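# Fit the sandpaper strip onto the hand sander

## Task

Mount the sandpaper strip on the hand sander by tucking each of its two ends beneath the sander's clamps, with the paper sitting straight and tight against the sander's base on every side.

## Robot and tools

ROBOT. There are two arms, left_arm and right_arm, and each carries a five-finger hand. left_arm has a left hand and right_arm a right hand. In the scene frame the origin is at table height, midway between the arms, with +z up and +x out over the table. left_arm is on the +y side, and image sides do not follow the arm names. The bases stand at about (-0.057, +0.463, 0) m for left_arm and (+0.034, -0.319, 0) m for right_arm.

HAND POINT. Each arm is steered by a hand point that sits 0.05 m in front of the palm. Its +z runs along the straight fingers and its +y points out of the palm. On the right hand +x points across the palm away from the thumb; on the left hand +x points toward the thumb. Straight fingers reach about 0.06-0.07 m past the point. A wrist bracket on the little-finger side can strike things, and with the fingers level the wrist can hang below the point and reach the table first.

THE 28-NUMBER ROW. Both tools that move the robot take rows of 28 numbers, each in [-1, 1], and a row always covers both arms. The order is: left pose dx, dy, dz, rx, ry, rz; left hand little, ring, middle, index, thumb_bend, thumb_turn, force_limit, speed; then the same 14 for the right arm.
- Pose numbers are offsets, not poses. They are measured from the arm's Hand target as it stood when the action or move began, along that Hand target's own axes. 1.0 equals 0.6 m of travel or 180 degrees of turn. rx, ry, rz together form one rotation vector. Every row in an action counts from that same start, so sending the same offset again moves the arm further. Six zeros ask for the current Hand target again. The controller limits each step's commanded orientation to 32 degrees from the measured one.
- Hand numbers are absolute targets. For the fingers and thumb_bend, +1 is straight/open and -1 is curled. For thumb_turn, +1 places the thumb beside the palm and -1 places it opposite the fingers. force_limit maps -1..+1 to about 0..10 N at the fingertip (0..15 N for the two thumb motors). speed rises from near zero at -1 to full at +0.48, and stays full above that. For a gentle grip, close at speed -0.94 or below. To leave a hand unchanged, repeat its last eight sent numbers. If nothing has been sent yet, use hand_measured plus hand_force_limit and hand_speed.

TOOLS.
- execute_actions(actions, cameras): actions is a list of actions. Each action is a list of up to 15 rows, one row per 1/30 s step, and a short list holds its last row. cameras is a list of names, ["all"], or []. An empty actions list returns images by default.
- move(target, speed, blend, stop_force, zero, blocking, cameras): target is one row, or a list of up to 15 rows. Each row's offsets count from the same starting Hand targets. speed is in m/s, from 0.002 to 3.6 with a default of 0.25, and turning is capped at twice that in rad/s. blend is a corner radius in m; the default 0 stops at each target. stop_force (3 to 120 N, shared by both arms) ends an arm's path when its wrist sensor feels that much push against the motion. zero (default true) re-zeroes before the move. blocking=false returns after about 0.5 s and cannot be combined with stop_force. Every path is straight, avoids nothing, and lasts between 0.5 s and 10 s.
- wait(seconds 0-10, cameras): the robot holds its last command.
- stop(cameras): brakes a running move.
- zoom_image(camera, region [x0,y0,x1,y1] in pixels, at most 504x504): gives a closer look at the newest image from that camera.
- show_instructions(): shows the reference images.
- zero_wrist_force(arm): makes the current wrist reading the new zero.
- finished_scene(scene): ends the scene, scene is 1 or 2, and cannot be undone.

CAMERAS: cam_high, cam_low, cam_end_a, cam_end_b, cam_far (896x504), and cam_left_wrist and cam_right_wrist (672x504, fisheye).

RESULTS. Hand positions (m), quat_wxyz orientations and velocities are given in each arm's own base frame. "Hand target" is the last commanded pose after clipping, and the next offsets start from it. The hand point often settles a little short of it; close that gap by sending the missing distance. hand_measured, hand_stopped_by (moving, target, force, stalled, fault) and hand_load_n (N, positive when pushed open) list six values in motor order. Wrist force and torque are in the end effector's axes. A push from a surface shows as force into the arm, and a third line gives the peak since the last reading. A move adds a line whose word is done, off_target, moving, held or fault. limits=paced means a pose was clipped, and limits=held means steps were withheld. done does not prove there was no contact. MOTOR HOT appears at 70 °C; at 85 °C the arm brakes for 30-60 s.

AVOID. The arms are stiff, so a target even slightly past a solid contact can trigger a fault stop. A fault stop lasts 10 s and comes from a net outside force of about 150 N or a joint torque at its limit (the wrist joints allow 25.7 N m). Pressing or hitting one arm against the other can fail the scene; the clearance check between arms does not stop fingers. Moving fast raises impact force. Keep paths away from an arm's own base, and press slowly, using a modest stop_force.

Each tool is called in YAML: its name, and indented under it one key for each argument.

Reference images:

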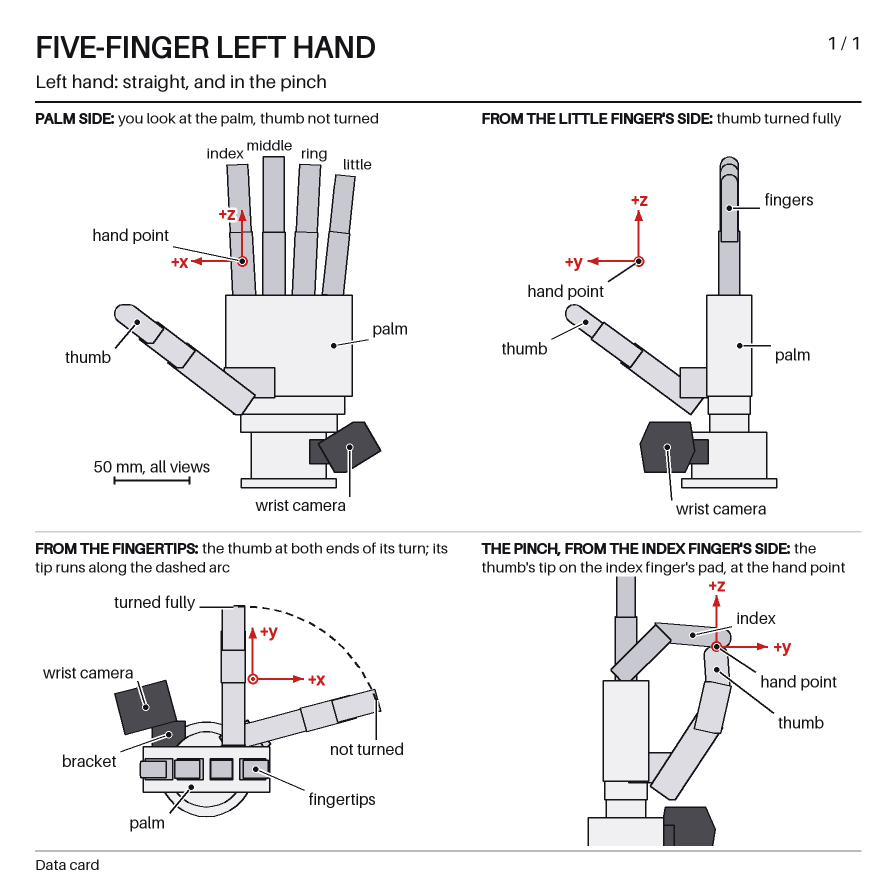

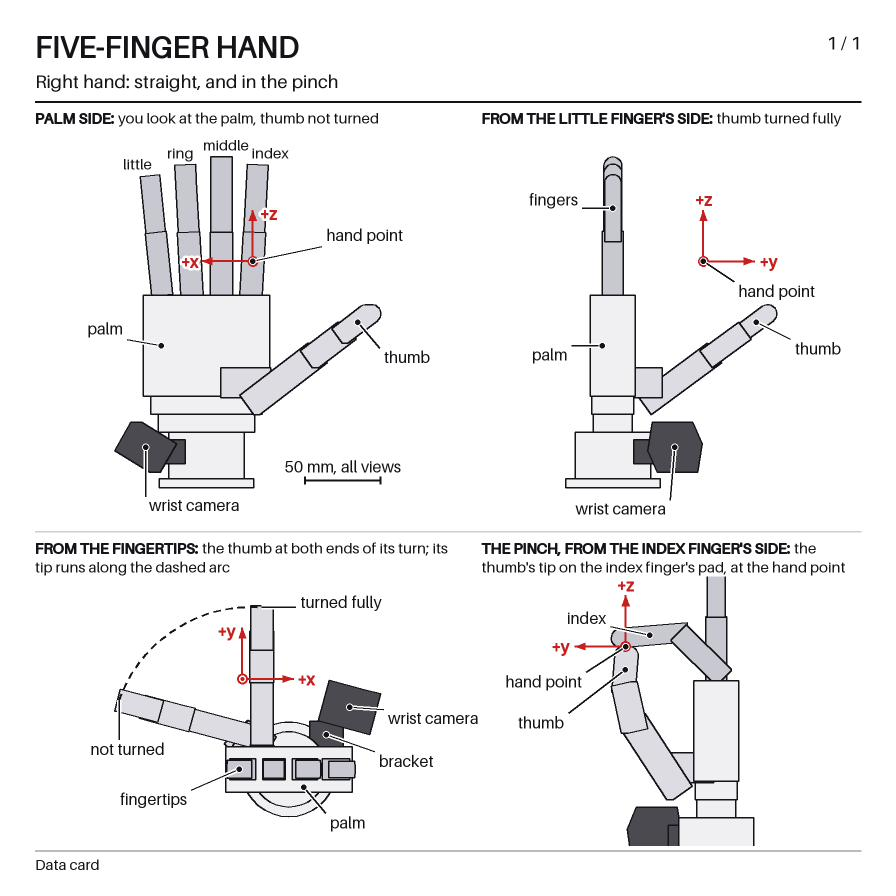

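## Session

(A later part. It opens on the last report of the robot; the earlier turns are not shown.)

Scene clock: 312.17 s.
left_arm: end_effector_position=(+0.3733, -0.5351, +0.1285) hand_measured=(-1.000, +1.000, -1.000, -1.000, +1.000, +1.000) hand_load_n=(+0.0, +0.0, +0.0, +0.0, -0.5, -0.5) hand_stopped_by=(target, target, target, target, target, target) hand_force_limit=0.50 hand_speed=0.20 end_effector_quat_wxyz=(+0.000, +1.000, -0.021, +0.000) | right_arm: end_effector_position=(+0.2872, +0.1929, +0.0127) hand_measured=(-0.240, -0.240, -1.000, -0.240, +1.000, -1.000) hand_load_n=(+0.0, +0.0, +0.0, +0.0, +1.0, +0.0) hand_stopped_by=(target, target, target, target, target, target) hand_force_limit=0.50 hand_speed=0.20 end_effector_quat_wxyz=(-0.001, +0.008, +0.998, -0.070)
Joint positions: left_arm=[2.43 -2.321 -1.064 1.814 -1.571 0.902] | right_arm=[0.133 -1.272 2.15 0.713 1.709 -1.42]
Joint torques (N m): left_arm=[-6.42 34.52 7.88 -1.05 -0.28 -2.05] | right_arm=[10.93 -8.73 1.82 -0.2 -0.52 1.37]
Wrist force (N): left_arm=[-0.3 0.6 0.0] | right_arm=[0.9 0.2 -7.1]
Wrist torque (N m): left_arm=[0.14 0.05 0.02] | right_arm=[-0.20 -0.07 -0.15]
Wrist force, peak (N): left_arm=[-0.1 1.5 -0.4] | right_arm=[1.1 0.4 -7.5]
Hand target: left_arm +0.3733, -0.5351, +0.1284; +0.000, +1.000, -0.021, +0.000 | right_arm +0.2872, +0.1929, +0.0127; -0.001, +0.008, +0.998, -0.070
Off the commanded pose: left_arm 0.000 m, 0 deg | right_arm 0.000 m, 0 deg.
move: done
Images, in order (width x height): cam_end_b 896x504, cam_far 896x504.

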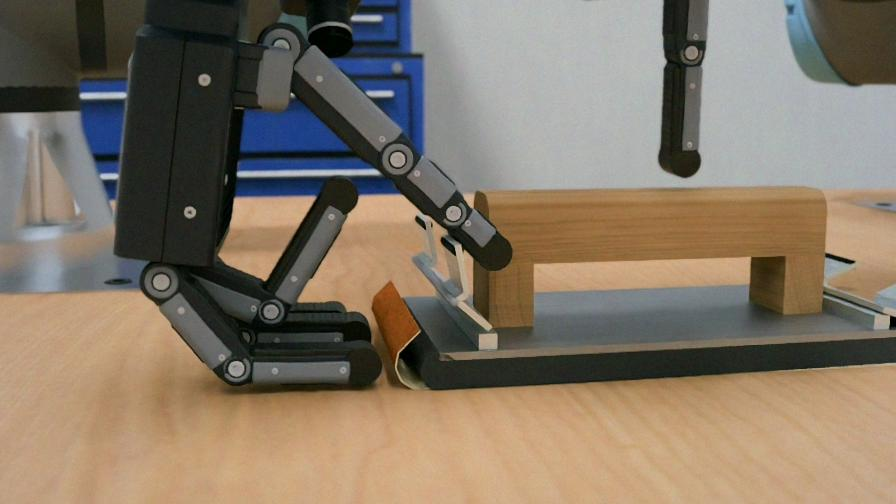

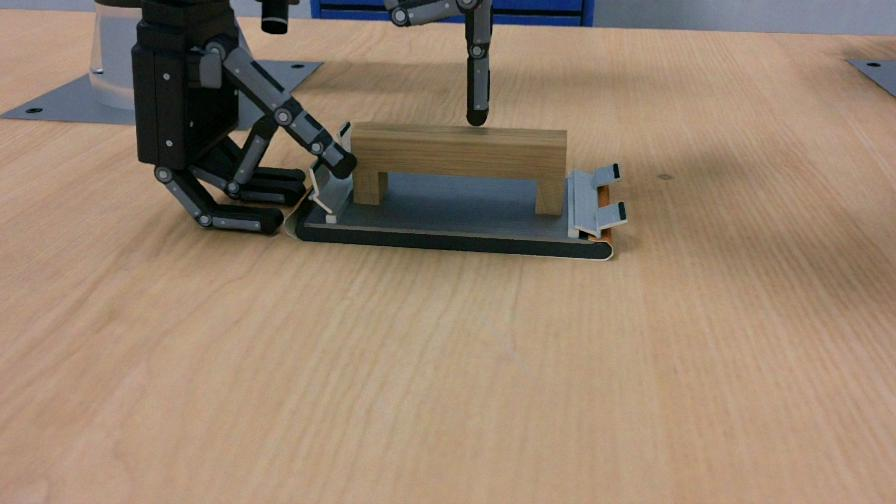

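move:
  target: [0,0,0.018,0,0,0,-1,1,-1,-1,1,1,0.5,0.2,0,-0.0001,-0.0010,0,0,0,-0.24,-0.24,-1,-0.24,1,-1,0.5,0.2]
  speed: 0.015
  stop_force: 8

move:
  target: [0,0,0,0,0,0,-1,1,-1,-1,1,1,0.5,0.2,0,0.0139,-0.0020,0,0,0,-0.24,-0.24,-1,-0.24,1,-1,0.5,0.2]
  speed: 0.015
  cameras: ["cam_end_b","cam_far"]

zoom_image:
  camera: "cam_end_b"
  region: [340, 200, 560, 410]

Scene clock: 322.47 s.
left_arm: end_effector_position=(+0.3733, -0.5351, +0.1235) hand_measured=(-1.000, +1.000, -1.000, -1.000, +1.000, +1.000) hand_load_n=(+0.0, +0.0, +0.0, +0.0, +0.0, +0.0) hand_stopped_by=(target, target, target, target, target, target) hand_force_limit=0.50 hand_speed=0.20 end_effector_quat_wxyz=(+0.000, +1.000, -0.021, +0.000) | right_arm: end_effector_position=(+0.2872, +0.1930, +0.0133) hand_measured=(-0.240, -0.240, -1.000, -0.240, +1.000, -1.000) hand_load_n=(+0.0, +0.0, +0.0, +0.0, +0.5, -0.5) hand_stopped_by=(target, target, target, target, target, target) hand_force_limit=0.50 hand_speed=0.20 end_effector_quat_wxyz=(-0.001, +0.008, +0.998, -0.070)
Joint positions: left_arm=[2.43 -2.325 -1.071 1.824 -1.571 0.902] | right_arm=[0.133 -1.273 2.149 0.715 1.709 -1.42]
Joint torques (N m): left_arm=[-1.99 46.13 24.52 -3.14 0.98 -1.82] | right_arm=[11.35 -34.39 -22.24 5.08 -0.63 1.68]
Wrist force (N): left_arm=[-0.1 0.2 -9.0] | right_arm=[1.1 2.7 -2.4]
Wrist torque (N m): left_arm=[0.67 -0.34 0.04] | right_arm=[0.05 -0.14 -0.11]
Wrist force, peak (N): left_arm=[0.1 0.0 -19.2] | right_arm=[0.8 0.2 -7.5]
Hand target: left_arm +0.3733, -0.5351, +0.1235; +0.000, +1.000, -0.021, +0.000 (not the last commanded pose) | right_arm +0.2872, +0.1930, +0.0133; -0.001, +0.008, +0.998, -0.070
Off the commanded pose: left_arm 0.006 m, 0 deg | right_arm 0.000 m, 0 deg.
move: contact (left_arm)

Scene clock: 323.43 s.
left_arm: end_effector_position=(+0.3733, -0.5351, +0.1235) hand_measured=(-1.000, +1.000, -1.000, -1.000, +1.000, +1.000) hand_load_n=(+0.0, +0.0, +0.0, +0.0, +0.0, +0.0) hand_stopped_by=(target, target, target, target, target, target) hand_force_limit=0.50 hand_speed=0.20 end_effector_quat_wxyz=(+0.000, +1.000, -0.021, +0.000) | right_arm: end_effector_position=(+0.2873, +0.2013, +0.0134) hand_measured=(-0.240, -0.240, -1.000, -0.240, +1.000, -1.000) hand_load_n=(+0.0, -0.5, +0.0, +0.0, -0.5, +0.0) hand_stopped_by=(target, target, target, target, target, target) hand_force_limit=0.50 hand_speed=0.20 end_effector_quat_wxyz=(-0.001, +0.008, +0.998, -0.070)
Joint positions: left_arm=[2.43 -2.325 -1.071 1.824 -1.571 0.902] | right_arm=[0.162 -1.263 2.135 0.723 1.708 -1.39]
Joint torques (N m): left_arm=[-2.35 46.2 23.38 -2.73 0.94 -1.75] | right_arm=[13.34 -10.94 -22.21 5.1 -1.76 1.28]
Wrist force (N): left_arm=[-0.4 0.0 -9.2] | right_arm=[1.0 -2.2 -1.7]
Wrist torque (N m): left_arm=[0.71 -0.33 0.03] | right_arm=[-0.10 -0.12 -0.16]
Wrist force, peak (N): left_arm=[-0.4 0.1 -9.3] | right_arm=[1.0 1.7 -7.9]
Hand target: left_arm +0.3733, -0.5351, +0.1235; +0.000, +1.000, -0.021, +0.000 | right_arm +0.2873, +0.2014, +0.0134; -0.001, +0.008, +0.998, -0.070
Off the commanded pose: left_arm 0.000 m, 0 deg | right_arm 0.000 m, 0 deg.
move: done
Images, in order (width x height): cam_end_b 896x504, cam_far 896x504.

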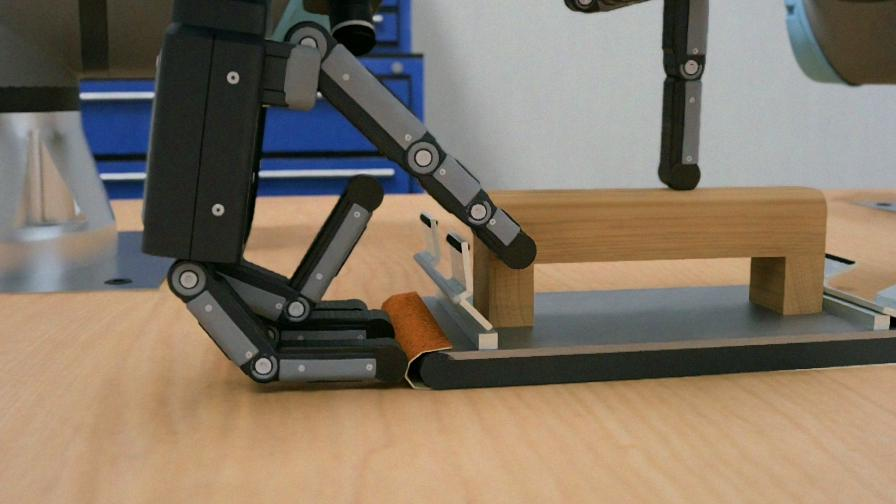

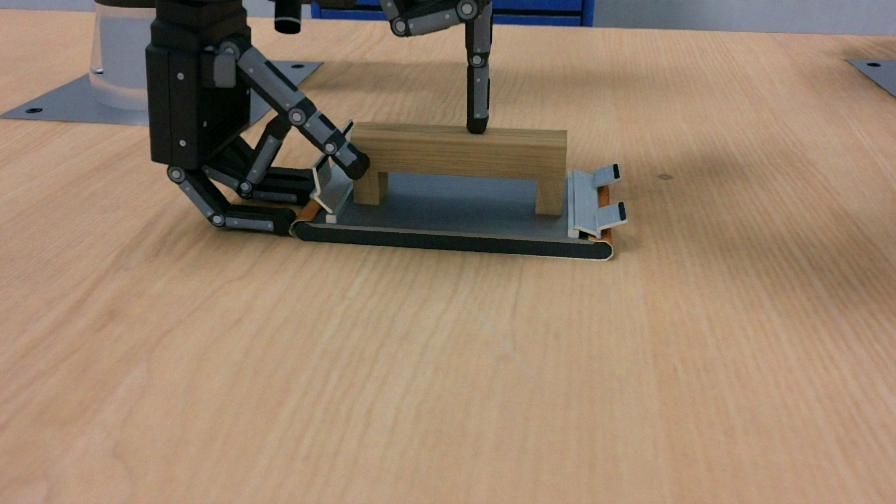

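Scaled by 2.291 from the camera's 896x504 image, which has a finer 1280x720 frame.

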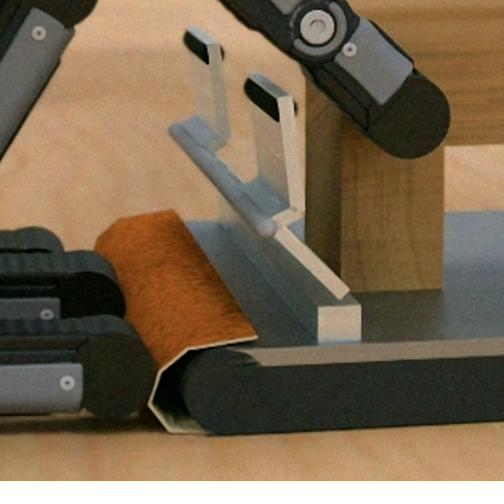

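move:
  target: [0,0,0,0,0,0,-1,1,-1,-1,1,1,0.5,0.2,0,0.0036,-0.0005,0,0,0,-0.24,-0.24,-1,-0.24,1,-1,0.5,0.2]
  speed: 0.01
  stop_force: 32
  cameras: ["cam_end_b"]

zoom_image:
  camera: "cam_end_b"
  region: [360, 300, 480, 400]

Scene clock: 329.50 s.
left_arm: end_effector_position=(+0.3733, -0.5351, +0.1235) hand_measured=(-1.000, +1.000, -1.000, -1.000, +1.000, +1.000) hand_load_n=(+0.0, +0.0, +0.0, +0.0, +0.0, +0.0) hand_stopped_by=(target, target, target, target, target, target) hand_force_limit=0.50 hand_speed=0.20 end_effector_quat_wxyz=(+0.000, +1.000, -0.021, +0.000) | right_arm: end_effector_position=(+0.2874, +0.2036, +0.0134) hand_measured=(-0.240, -0.240, -1.000, -0.240, +1.000, -1.000) hand_load_n=(+0.0, -3.0, +0.0, -1.5, +0.0, +0.0) hand_stopped_by=(target, target, target, target, target, target) hand_force_limit=0.50 hand_speed=0.20 end_effector_quat_wxyz=(-0.001, +0.008, +0.998, -0.070)
Joint positions: left_arm=[2.43 -2.325 -1.071 1.824 -1.571 0.902] | right_arm=[0.17 -1.26 2.132 0.725 1.708 -1.382]
Joint torques (N m): left_arm=[-2.01 45.34 20.47 -0.38 0.81 -1.83] | right_arm=[13.08 -10.48 -22.64 4.58 -2.46 1.38]
Wrist force (N): left_arm=[-0.2 -0.1 -9.0] | right_arm=[0.4 -5.3 -4.7]
Wrist torque (N m): left_arm=[0.70 -0.36 0.05] | right_arm=[-0.13 0.04 -0.29]
Wrist force, peak (N): left_arm=[-0.4 -0.3 -9.2] | right_arm=[0.8 -5.6 -4.7]
Hand target: left_arm +0.3733, -0.5351, +0.1235; +0.000, +1.000, -0.021, +0.000 | right_arm +0.2874, +0.2036, +0.0134; -0.001, +0.008, +0.998, -0.070
Off the commanded pose: left_arm 0.000 m, 0 deg | right_arm 0.000 m, 0 deg.
move: done
Images, in order (width x height): cam_end_b 896x504.

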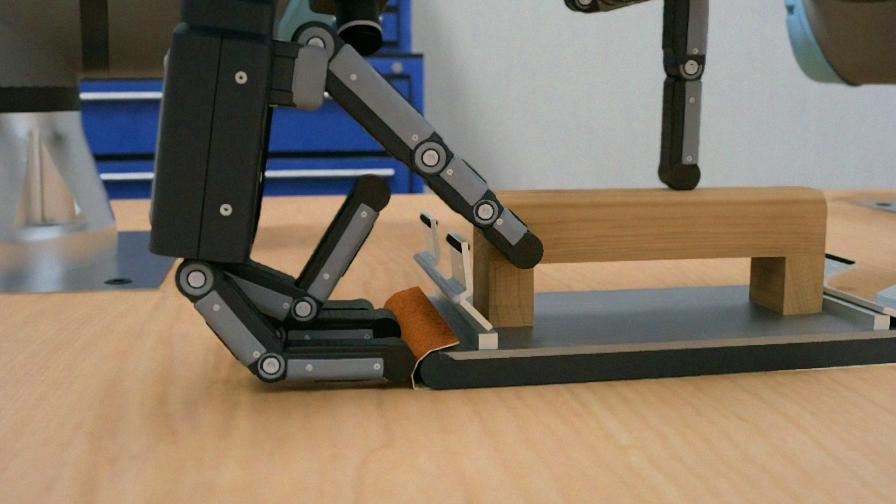

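Scaled by 4.200 from the camera's 896x504 image, which has a finer 1280x720 frame.

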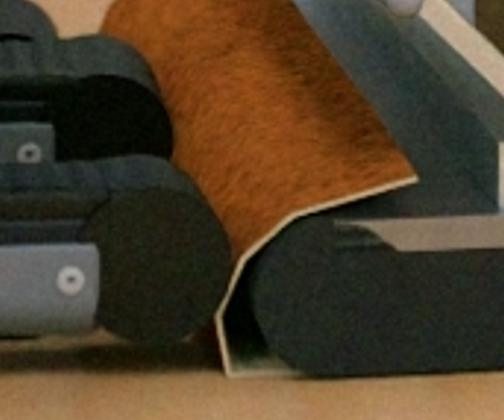

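move:
  target:
    - [0,0,0,0,0,0,-1,1,-1,-1,1,1,0.5,0.2,0,0.0020,-0.0003,0,0,0,-0.24,-0.24,-1,-0.24,1,-1,0.5,0.2]
    - [0,0,0,0,0,0,-1,1,-1,-1,1,1,0.5,0.2,0,0.0025,-0.0041,0,0,0,-0.24,-0.24,-1,-0.24,1,-1,0.5,0.2]
  speed: 0.01
  cameras: ["cam_end_b"]

zoom_image:
  camera: "cam_end_b"
  region: [360, 300, 480, 400]

Scene clock: 344.20 s.
left_arm: end_effector_position=(+0.3733, -0.5351, +0.1235) hand_measured=(-1.000, +1.000, -1.000, -1.000, +1.000, +1.000) hand_load_n=(+0.0, +1.0, +0.0, +0.0, +0.0, +0.0) hand_stopped_by=(target, target, target, target, target, target) hand_force_limit=0.50 hand_speed=0.20 end_effector_quat_wxyz=(+0.000, +1.000, -0.021, +0.000) | right_arm: end_effector_position=(+0.2874, +0.2054, +0.0155) hand_measured=(-0.240, -0.240, -1.000, -0.240, +1.000, -1.000) hand_load_n=(+0.0, +5.5, +0.0, +0.5, +0.0, +0.0) hand_stopped_by=(target, target, target, target, target, target) hand_force_limit=0.50 hand_speed=0.20 end_effector_quat_wxyz=(-0.001, +0.008, +0.998, -0.070)
Joint positions: left_arm=[2.43 -2.325 -1.071 1.824 -1.571 0.902] | right_arm=[0.176 -1.262 2.127 0.733 1.708 -1.376]
Joint torques (N m): left_arm=[-1.33 46.45 18.24 -0.32 0.82 -1.8] | right_arm=[16.32 -36.13 -24.09 4.31 -4.98 1.58]
Wrist force (N): left_arm=[-0.4 -6.0 -8.7] | right_arm=[1.0 -14.6 1.0]
Wrist torque (N m): left_arm=[0.88 -0.30 0.28] | right_arm=[-0.21 -0.24 -0.65]
Wrist force, peak (N): left_arm=[-0.2 -6.3 -8.8] | right_arm=[0.5 -15.6 -4.3]
Hand target: left_arm +0.3733, -0.5351, +0.1235; +0.000, +1.000, -0.021, +0.000 | right_arm +0.2874, +0.2054, +0.0156; -0.001, +0.008, +0.998, -0.070
Off the commanded pose: left_arm 0.000 m, 0 deg | right_arm 0.000 m, 0 deg.
move: done
Images, in order (width x height): cam_end_b 896x504.

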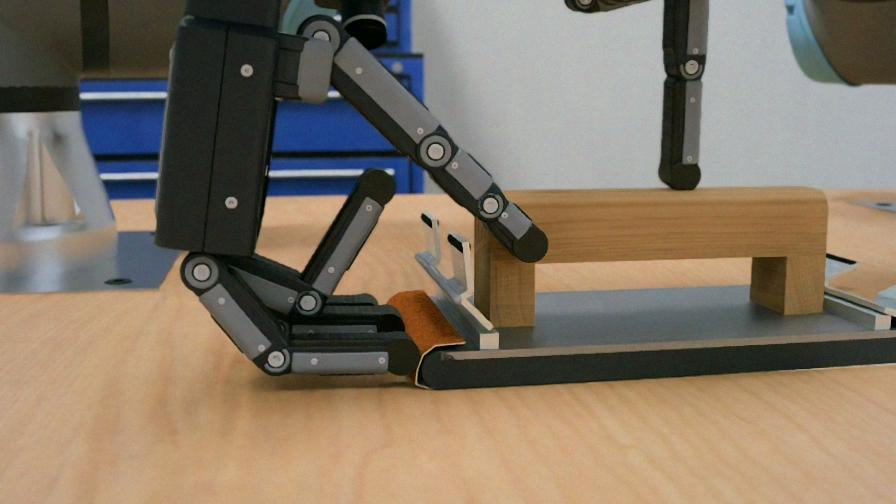

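Scaled by 4.200 from the camera's 896x504 image, which has a finer 1280x720 frame.

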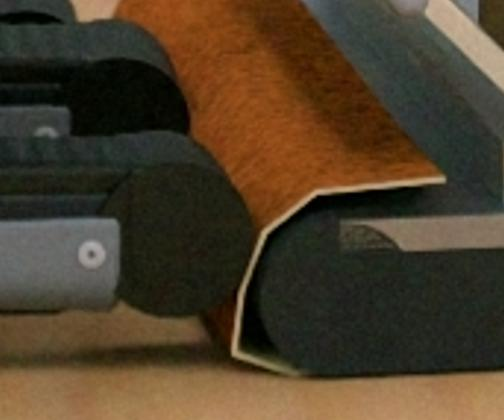

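move:
  target:
    - [0,0,0,0,0,0,-1,1,-1,-1,1,1,0.5,0.2,0,0.0017,-0.0056,0,0,0,-0.24,-0.24,-1,-0.24,1,-1,0.5,0.2]
  speed: 0.01
  cameras: ["cam_end_b"]

zoom_image:
  camera: "cam_end_b"
  region: [360, 300, 480, 400]

Scene clock: 350.93 s.
left_arm: end_effector_position=(+0.3733, -0.5351, +0.1235) hand_measured=(-1.000, +1.000, -1.000, -1.000, +1.000, +1.000) hand_load_n=(+0.0, +1.0, +0.0, +0.0, +0.0, +0.0) hand_stopped_by=(target, target, target, target, target, target) hand_force_limit=0.50 hand_speed=0.20 end_effector_quat_wxyz=(+0.000, +1.000, -0.021, +0.000) | right_arm: end_effector_position=(+0.2874, +0.2068, +0.0186) hand_measured=(-0.240, -0.240, -1.000, -0.240, +1.000, -1.000) hand_load_n=(+0.0, +3.5, +0.0, +0.0, +0.0, +0.0) hand_stopped_by=(target, target, target, target, target, target) hand_force_limit=0.50 hand_speed=0.20 end_effector_quat_wxyz=(-0.001, +0.008, +0.998, -0.070)
Joint positions: left_arm=[2.43 -2.325 -1.071 1.824 -1.571 0.902] | right_arm=[0.181 -1.267 2.122 0.743 1.707 -1.371]
Joint torques (N m): left_arm=[-2.3 45.36 14.8 -0.53 0.82 -1.81] | right_arm=[13.81 -35.6 -23.91 4.81 -3.11 1.39]
Wrist force (N): left_arm=[-0.1 -6.1 -8.7] | right_arm=[0.7 -8.8 0.5]
Wrist torque (N m): left_arm=[0.88 -0.34 0.30] | right_arm=[-0.13 -0.16 -0.45]
Wrist force, peak (N): left_arm=[-0.1 -6.2 -9.2] | right_arm=[0.9 -14.6 1.8]
Hand target: left_arm +0.3733, -0.5351, +0.1235; +0.000, +1.000, -0.021, +0.000 | right_arm +0.2874, +0.2069, +0.0188; -0.001, +0.008, +0.998, -0.070
Off the commanded pose: left_arm 0.000 m, 0 deg | right_arm 0.000 m, 0 deg.
move: done
Images, in order (width x height): cam_end_b 896x504.

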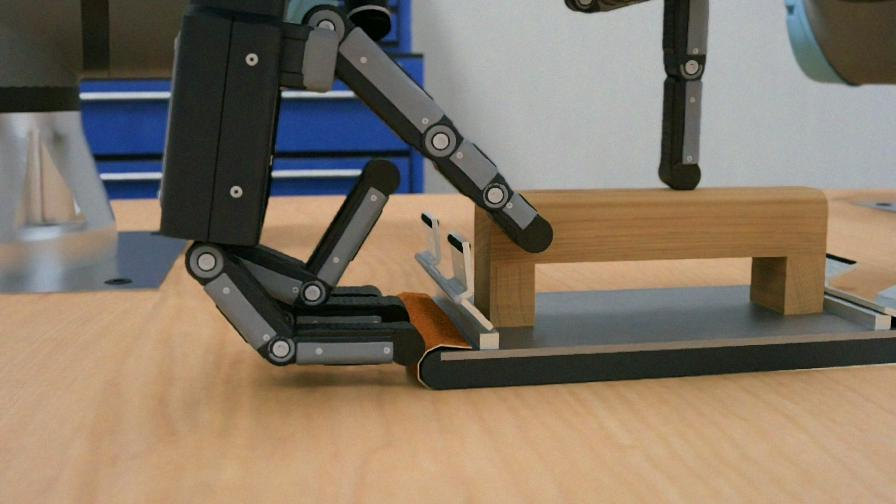

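Scaled by 4.200 from the camera's 896x504 image, which has a finer 1280x720 frame.

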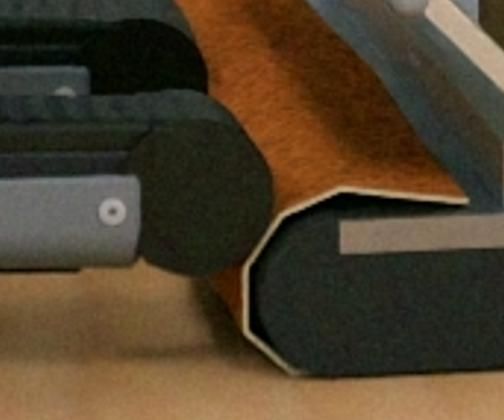

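move:
  target: [0,0,0,0,0,0,-1,1,-1,-1,1,1,0.5,0.2,0,0,0,0,0,0,-0.24,-0.24,-1,-0.24,0.4,-1,0.5,-0.5]
  cameras: ["cam_end_b"]

zoom_image:
  camera: "cam_end_b"
  region: [340, 200, 560, 410]

Scene clock: 359.37 s.
left_arm: end_effector_position=(+0.3733, -0.5351, +0.1235) hand_measured=(-1.000, +1.000, -1.000, -1.000, +1.000, +1.000) hand_load_n=(+0.0, +1.0, +0.0, +0.0, +0.0, +0.0) hand_stopped_by=(target, target, target, target, target, target) hand_force_limit=0.50 hand_speed=0.20 end_effector_quat_wxyz=(+0.000, +1.000, -0.021, +0.000) | right_arm: end_effector_position=(+0.2874, +0.2069, +0.0188) hand_measured=(-0.240, -0.240, -1.000, -0.240, +0.440, -1.000) hand_load_n=(+0.0, -1.0, -1.5, -0.5, +12.0, +4.0) hand_stopped_by=(target, target, target, target, force, target) hand_force_limit=0.50 hand_speed=-0.50 end_effector_quat_wxyz=(-0.001, +0.008, +0.998, -0.070)
Joint positions: left_arm=[2.43 -2.325 -1.071 1.824 -1.571 0.902] | right_arm=[0.182 -1.267 2.122 0.744 1.707 -1.371]
Joint torques (N m): left_arm=[-1.38 45.25 12.54 -0.42 0.9 -1.64] | right_arm=[11.75 -31.08 -19.25 3.5 0.43 1.48]
Wrist force (N): left_arm=[-0.2 -4.0 -8.5] | right_arm=[0.4 -7.9 -2.3]
Wrist torque (N m): left_arm=[0.77 -0.32 0.20] | right_arm=[-0.27 -0.06 -0.38]
Wrist force, peak (N): left_arm=[-0.3 -6.1 -8.9] | right_arm=[0.4 -7.9 -2.8]
Hand target: left_arm +0.3733, -0.5351, +0.1235; +0.000, +1.000, -0.021, +0.000 | right_arm +0.2874, +0.2069, +0.0188; -0.001, +0.008, +0.998, -0.070
Off the commanded pose: left_arm 0.000 m, 0 deg | right_arm 0.000 m, 0 deg.
move: done
Images, in order (width x height): cam_end_b 896x504.

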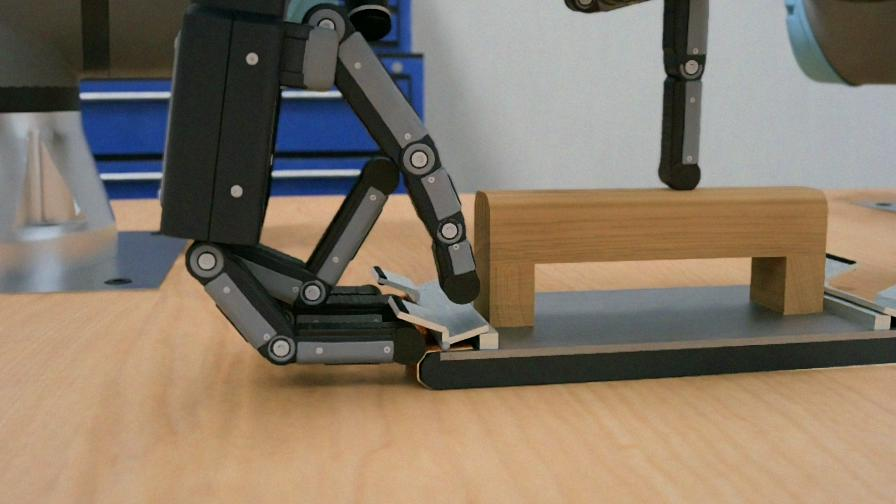

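Scaled by 2.291 from the camera's 896x504 image, which has a finer 1280x720 frame.

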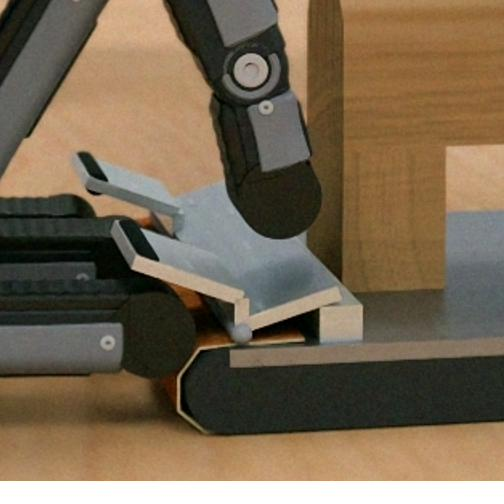

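Closed and snug. Release and retreat.

move:
  target: [0,0,0,0,0,0,-1,1,-1,-1,1,1,0.5,0.2,0,0,0,0,0,0,-0.24,-0.24,-1,-0.24,1,-1,0.5,0.2]

move:
  target:
    - [0,0,0,0,0,0,-1,1,-1,-1,1,1,0.5,0.2,0,-0.0099,0.0014,0,0,0,-0.24,-0.24,-1,-0.24,1,-1,0.5,0.2]
    - [0,0,0,0,0,0,-1,1,-1,-1,1,1,0.5,0.2,0,-0.0825,0.0116,0,0,0,-0.24,-0.24,-1,-0.24,1,-1,0.5,0.2]
  speed: [0.02,0.08]

move:
  target:
    - [0,0,-0.02,0,0,0,-1,1,-1,-1,1,1,0.5,0.2,0,-0.04,-0.03,0,0,0,-0.24,-0.24,-1,-0.24,1,-1,0.5,0.2]
    - [0,-0.15,-0.2,0,0,0,-1,1,-1,-1,1,1,0.5,0.2,0,-0.15,-0.2,0,0,0,-0.24,-0.24,-1,-0.24,1,-1,0.5,0.2]
  speed: [0.05,0.2]
  cameras: ["cam_high","cam_end_a","cam_end_b","cam_far"]

zoom_image:
  camera: "cam_end_b"
  region: [340, 200, 560, 410]

zoom_image:
  camera: "cam_end_a"
  region: [360, 240, 560, 420]

zoom_image:
  camera: "cam_high"
  region: [300, 120, 500, 280]

zoom_image:
  camera: "cam_far"
  region: [260, 90, 680, 300]

Scene clock: 376.30 s.
left_arm: end_effector_position=(+0.3733, -0.5351, +0.1235) hand_measured=(-1.000, +1.000, -1.000, -1.000, +1.000, +1.000) hand_load_n=(+0.0, +0.5, +0.0, +0.0, +0.0, +0.0) hand_stopped_by=(target, target, target, target, target, target) hand_force_limit=0.50 hand_speed=0.20 end_effector_quat_wxyz=(+0.000, +1.000, -0.021, +0.000) | right_arm: end_effector_position=(+0.2874, +0.2069, +0.0188) hand_measured=(-0.240, -0.240, -1.000, -0.240, +1.000, -1.000) hand_load_n=(+0.0, -1.0, +0.0, -0.5, +0.0, +0.0) hand_stopped_by=(target, target, target, target, target, target) hand_force_limit=0.50 hand_speed=0.20 end_effector_quat_wxyz=(-0.001, +0.008, +0.998, -0.070)
Joint positions: left_arm=[2.43 -2.325 -1.071 1.824 -1.571 0.902] | right_arm=[0.182 -1.267 2.122 0.744 1.707 -1.371]
Joint torques (N m): left_arm=[-1.82 43.26 9.51 -0.48 0.91 -1.49] | right_arm=[4 -11.32 -4.2 -0.16 -1 0.29]
Wrist force (N): left_arm=[-0.3 -4.0 -8.6] | right_arm=[0.3 -7.8 -2.9]
Wrist torque (N m): left_arm=[0.78 -0.30 0.20] | right_arm=[-0.21 -0.03 -0.39]
Wrist force, peak (N): left_arm=[-0.4 -3.9 -8.9] | right_arm=[0.3 -8.2 -2.7]
Hand target: left_arm +0.3733, -0.5351, +0.1235; +0.000, +1.000, -0.021, +0.000 | right_arm +0.2874, +0.2069, +0.0188; -0.001, +0.008, +0.998, -0.070
Off the commanded pose: left_arm 0.000 m, 0 deg | right_arm 0.000 m, 0 deg.
move: done

Scene clock: 378.20 s.
left_arm: end_effector_position=(+0.3733, -0.5351, +0.1235) hand_measured=(-1.000, +1.000, -1.000, -1.000, +1.000, +1.000) hand_load_n=(+0.0, +0.5, +0.0, +0.0, -0.5, +0.0) hand_stopped_by=(target, target, target, target, target, target) hand_force_limit=0.50 hand_speed=0.20 end_effector_quat_wxyz=(+0.000, +1.000, -0.021, +0.000) | right_arm: end_effector_position=(+0.2866, +0.1570, +0.0187) hand_measured=(-0.240, -0.240, -1.000, -0.240, +1.000, -1.000) hand_load_n=(+0.0, +0.0, +0.0, +0.0, -0.5, +0.0) hand_stopped_by=(target, target, target, target, target, target) hand_force_limit=0.50 hand_speed=0.20 end_effector_quat_wxyz=(-0.001, +0.008, +0.998, -0.070)
Joint positions: left_arm=[2.43 -2.325 -1.071 1.824 -1.571 0.902] | right_arm=[-0.003 -1.327 2.199 0.701 1.71 -1.556]
Joint torques (N m): left_arm=[-1.24 42.25 8.2 -0.46 0.71 -1.61] | right_arm=[-12.72 -32.77 0.14 0.17 -1.69 -1.03]
Wrist force (N): left_arm=[-0.2 -3.7 -8.3] | right_arm=[0.9 -2.3 -0.6]
Wrist torque (N m): left_arm=[0.78 -0.31 0.19] | right_arm=[-0.24 -0.16 -0.02]
Wrist force, peak (N): left_arm=[-0.5 -3.8 -8.9] | right_arm=[0.5 -8.0 -2.4]
Hand target: left_arm +0.3733, -0.5351, +0.1235; +0.000, +1.000, -0.021, +0.000 | right_arm +0.2866, +0.1569, +0.0188; -0.001, +0.008, +0.998, -0.070
Off the commanded pose: left_arm 0.000 m, 0 deg | right_arm 0.000 m, 0 deg.
move: done

Scene clock: 380.60 s.
left_arm: end_effector_position=(+0.3772, -0.4453, +0.2435) hand_measured=(-1.000, +1.000, -1.000, -1.000, +1.000, +1.000) hand_load_n=(+0.0, +0.0, +0.0, +0.5, +0.0, +0.0) hand_stopped_by=(target, target, target, target, target, target) hand_force_limit=0.50 hand_speed=0.20 end_effector_quat_wxyz=(+0.000, +1.000, -0.021, +0.000) | right_arm: end_effector_position=(+0.2854, +0.0845, +0.1499) hand_measured=(-0.240, -0.240, -1.000, -0.240, +1.000, -1.000) hand_load_n=(+0.0, +0.0, +0.0, +0.0, +0.0, +0.0) hand_stopped_by=(target, target, target, target, target, target) hand_force_limit=0.50 hand_speed=0.20 end_effector_quat_wxyz=(-0.001, +0.008, +0.998, -0.070) end_effector_velocity=(+0.000, +0.000, +0.001) end_effector_angular_velocity=(+0.001, +0.000, +0.002)
Joint positions: left_arm=[2.568 -2.09 -1.148 1.667 -1.571 1.04] | right_arm=[-0.303 -1.632 2.099 1.064 1.704 -1.86]
Joint velocities: left_arm=[within noise] | right_arm=[-0.003 -0.002 -0.002 0.003 -0.001 -0.005]
Joint torques (N m): left_arm=[7.26 43.31 7.89 -4.18 1.15 1.4] | right_arm=[-12.12 -24.29 -27.53 5.03 -1.71 -1.11]
Wrist force (N): left_arm=[0.1 0.1 -0.3] | right_arm=[0.8 -1.3 -0.2]
Wrist torque (N m): left_arm=[0.06 -0.01 -0.06] | right_arm=[-0.16 -0.09 0.05]
Wrist force, peak (N): left_arm=[-0.2 -3.8 -8.8] | right_arm=[1.3 -2.4 -0.6]
Hand target: left_arm +0.3772, -0.4452, +0.2436; +0.000, +1.000, -0.021, +0.000 | right_arm +0.2854, +0.0844, +0.1501; -0.001, +0.008, +0.998, -0.070
Off the commanded pose: left_arm 0.000 m, 0 deg | right_arm 0.000 m, 0 deg.
move: done
Images, in order (width x height): cam_high 896x504, cam_end_a 896x504, cam_end_b 896x504, cam_far 896x504.

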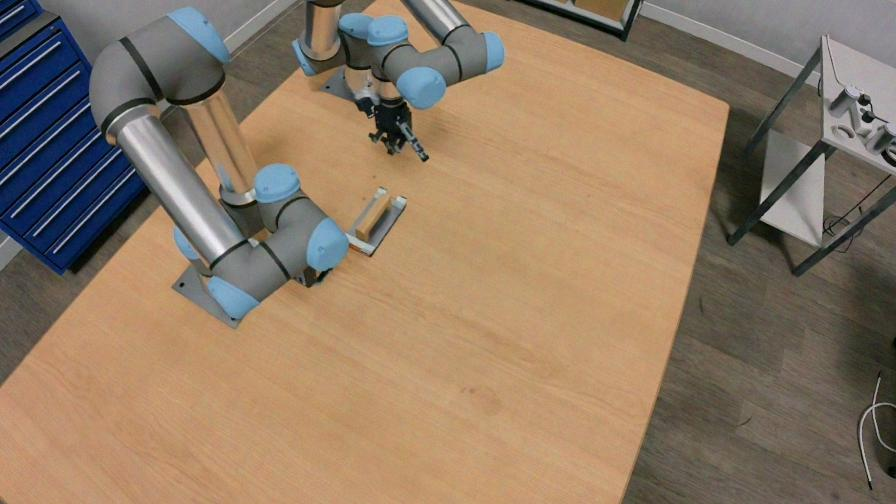

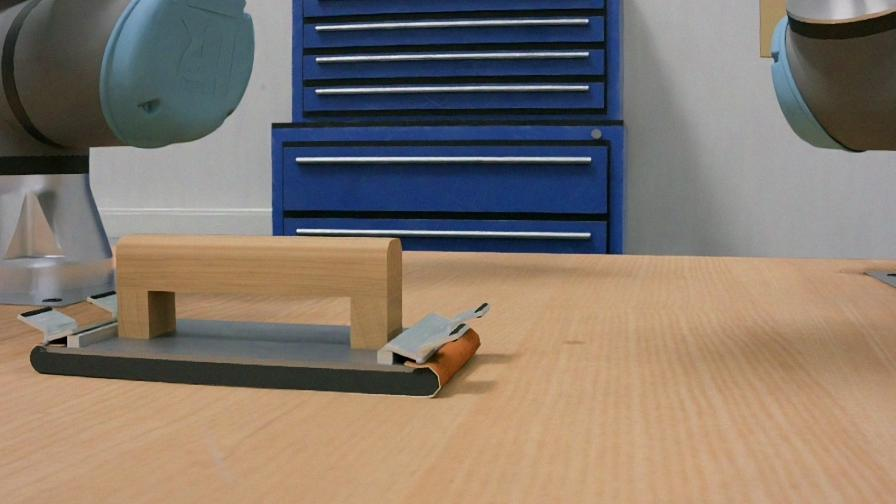

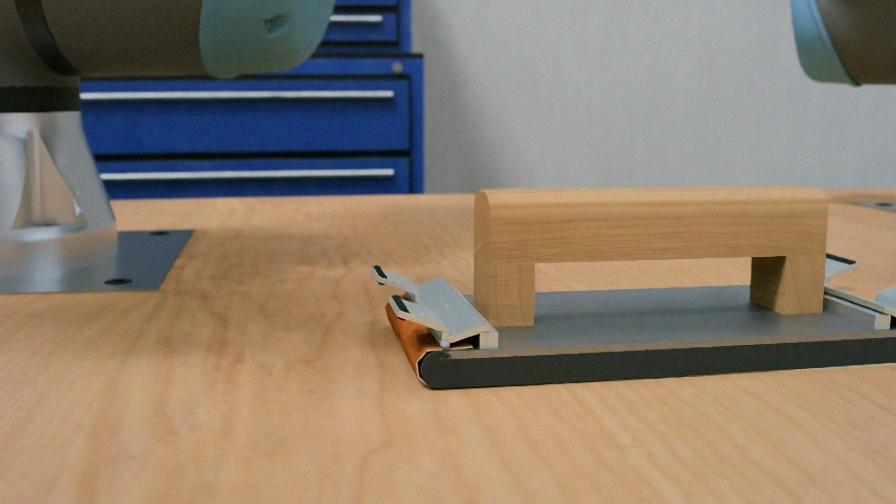

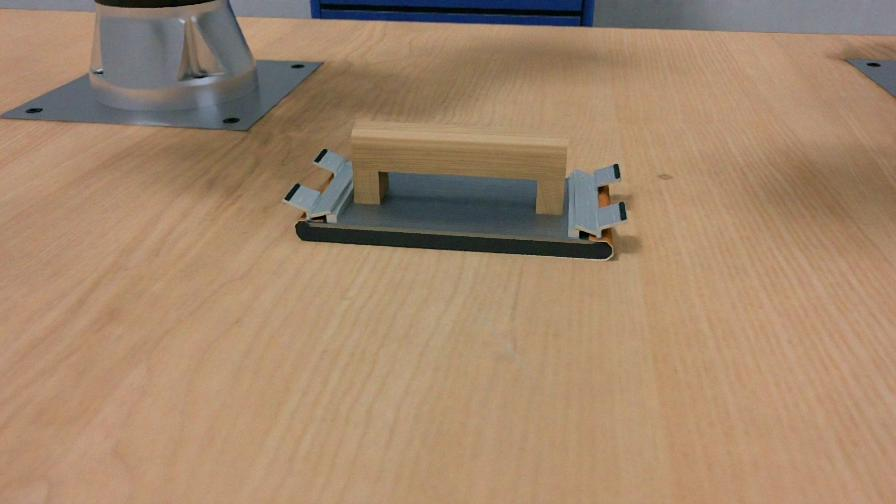

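Scaled by 2.291 from the camera's 896x504 image, which has a finer 1280x720 frame.

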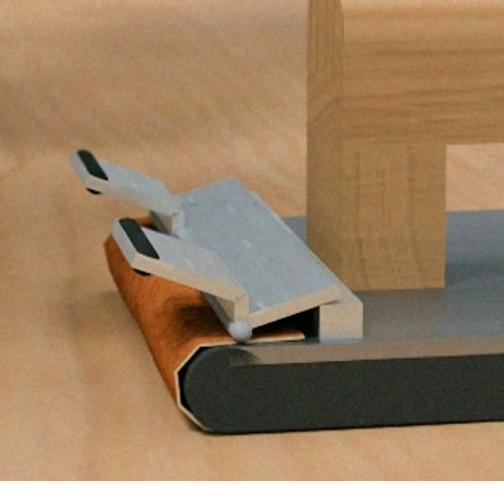

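Scaled by 2.520 from the camera's 896x504 image, which has a finer 1280x720 frame.

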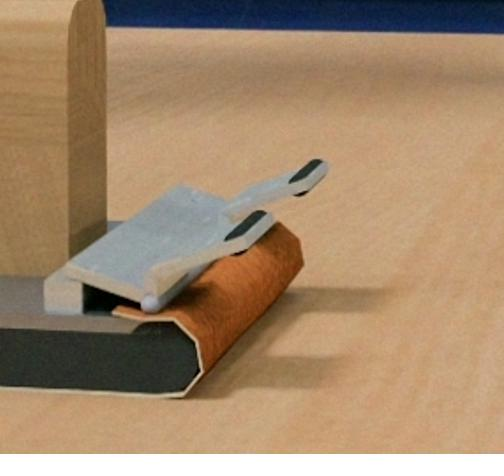

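Scaled by 2.520 from the camera's 896x504 image, which has a finer 1280x720 frame.

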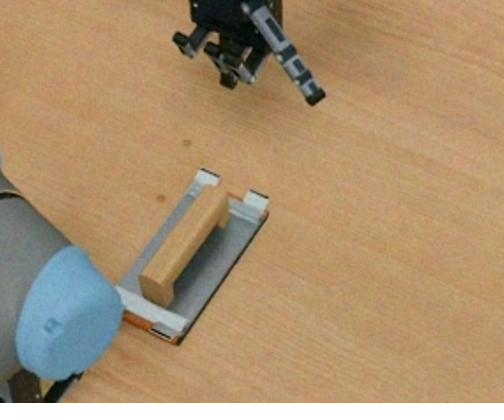

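Scaled by 1.200 from the camera's 896x504 image, which has a finer 1280x720 frame.

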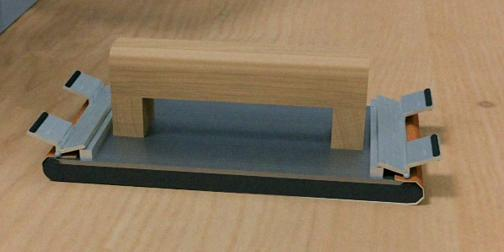

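zoom_image:
  camera: "cam_end_b"
  region: [370, 280, 470, 400]

zoom_image:
  camera: "cam_high"
  region: [330, 170, 420, 270]

Scaled by 4.200 from the camera's 896x504 image, which has a finer 1280x720 frame.

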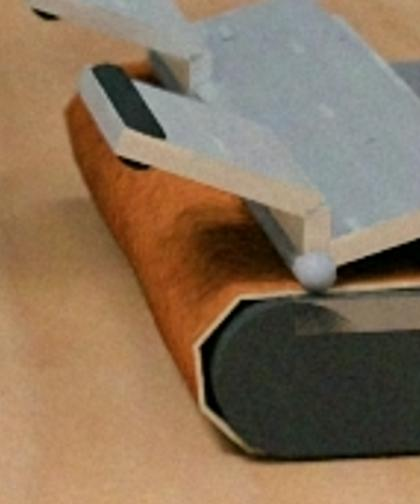

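Scaled by 5.040 from the camera's 896x504 image, which has a finer 1280x720 frame.

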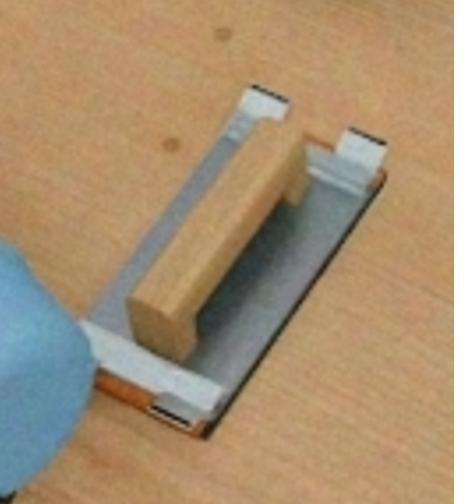

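finished_scene:
  scene: 2

The scene is finished: the task was done.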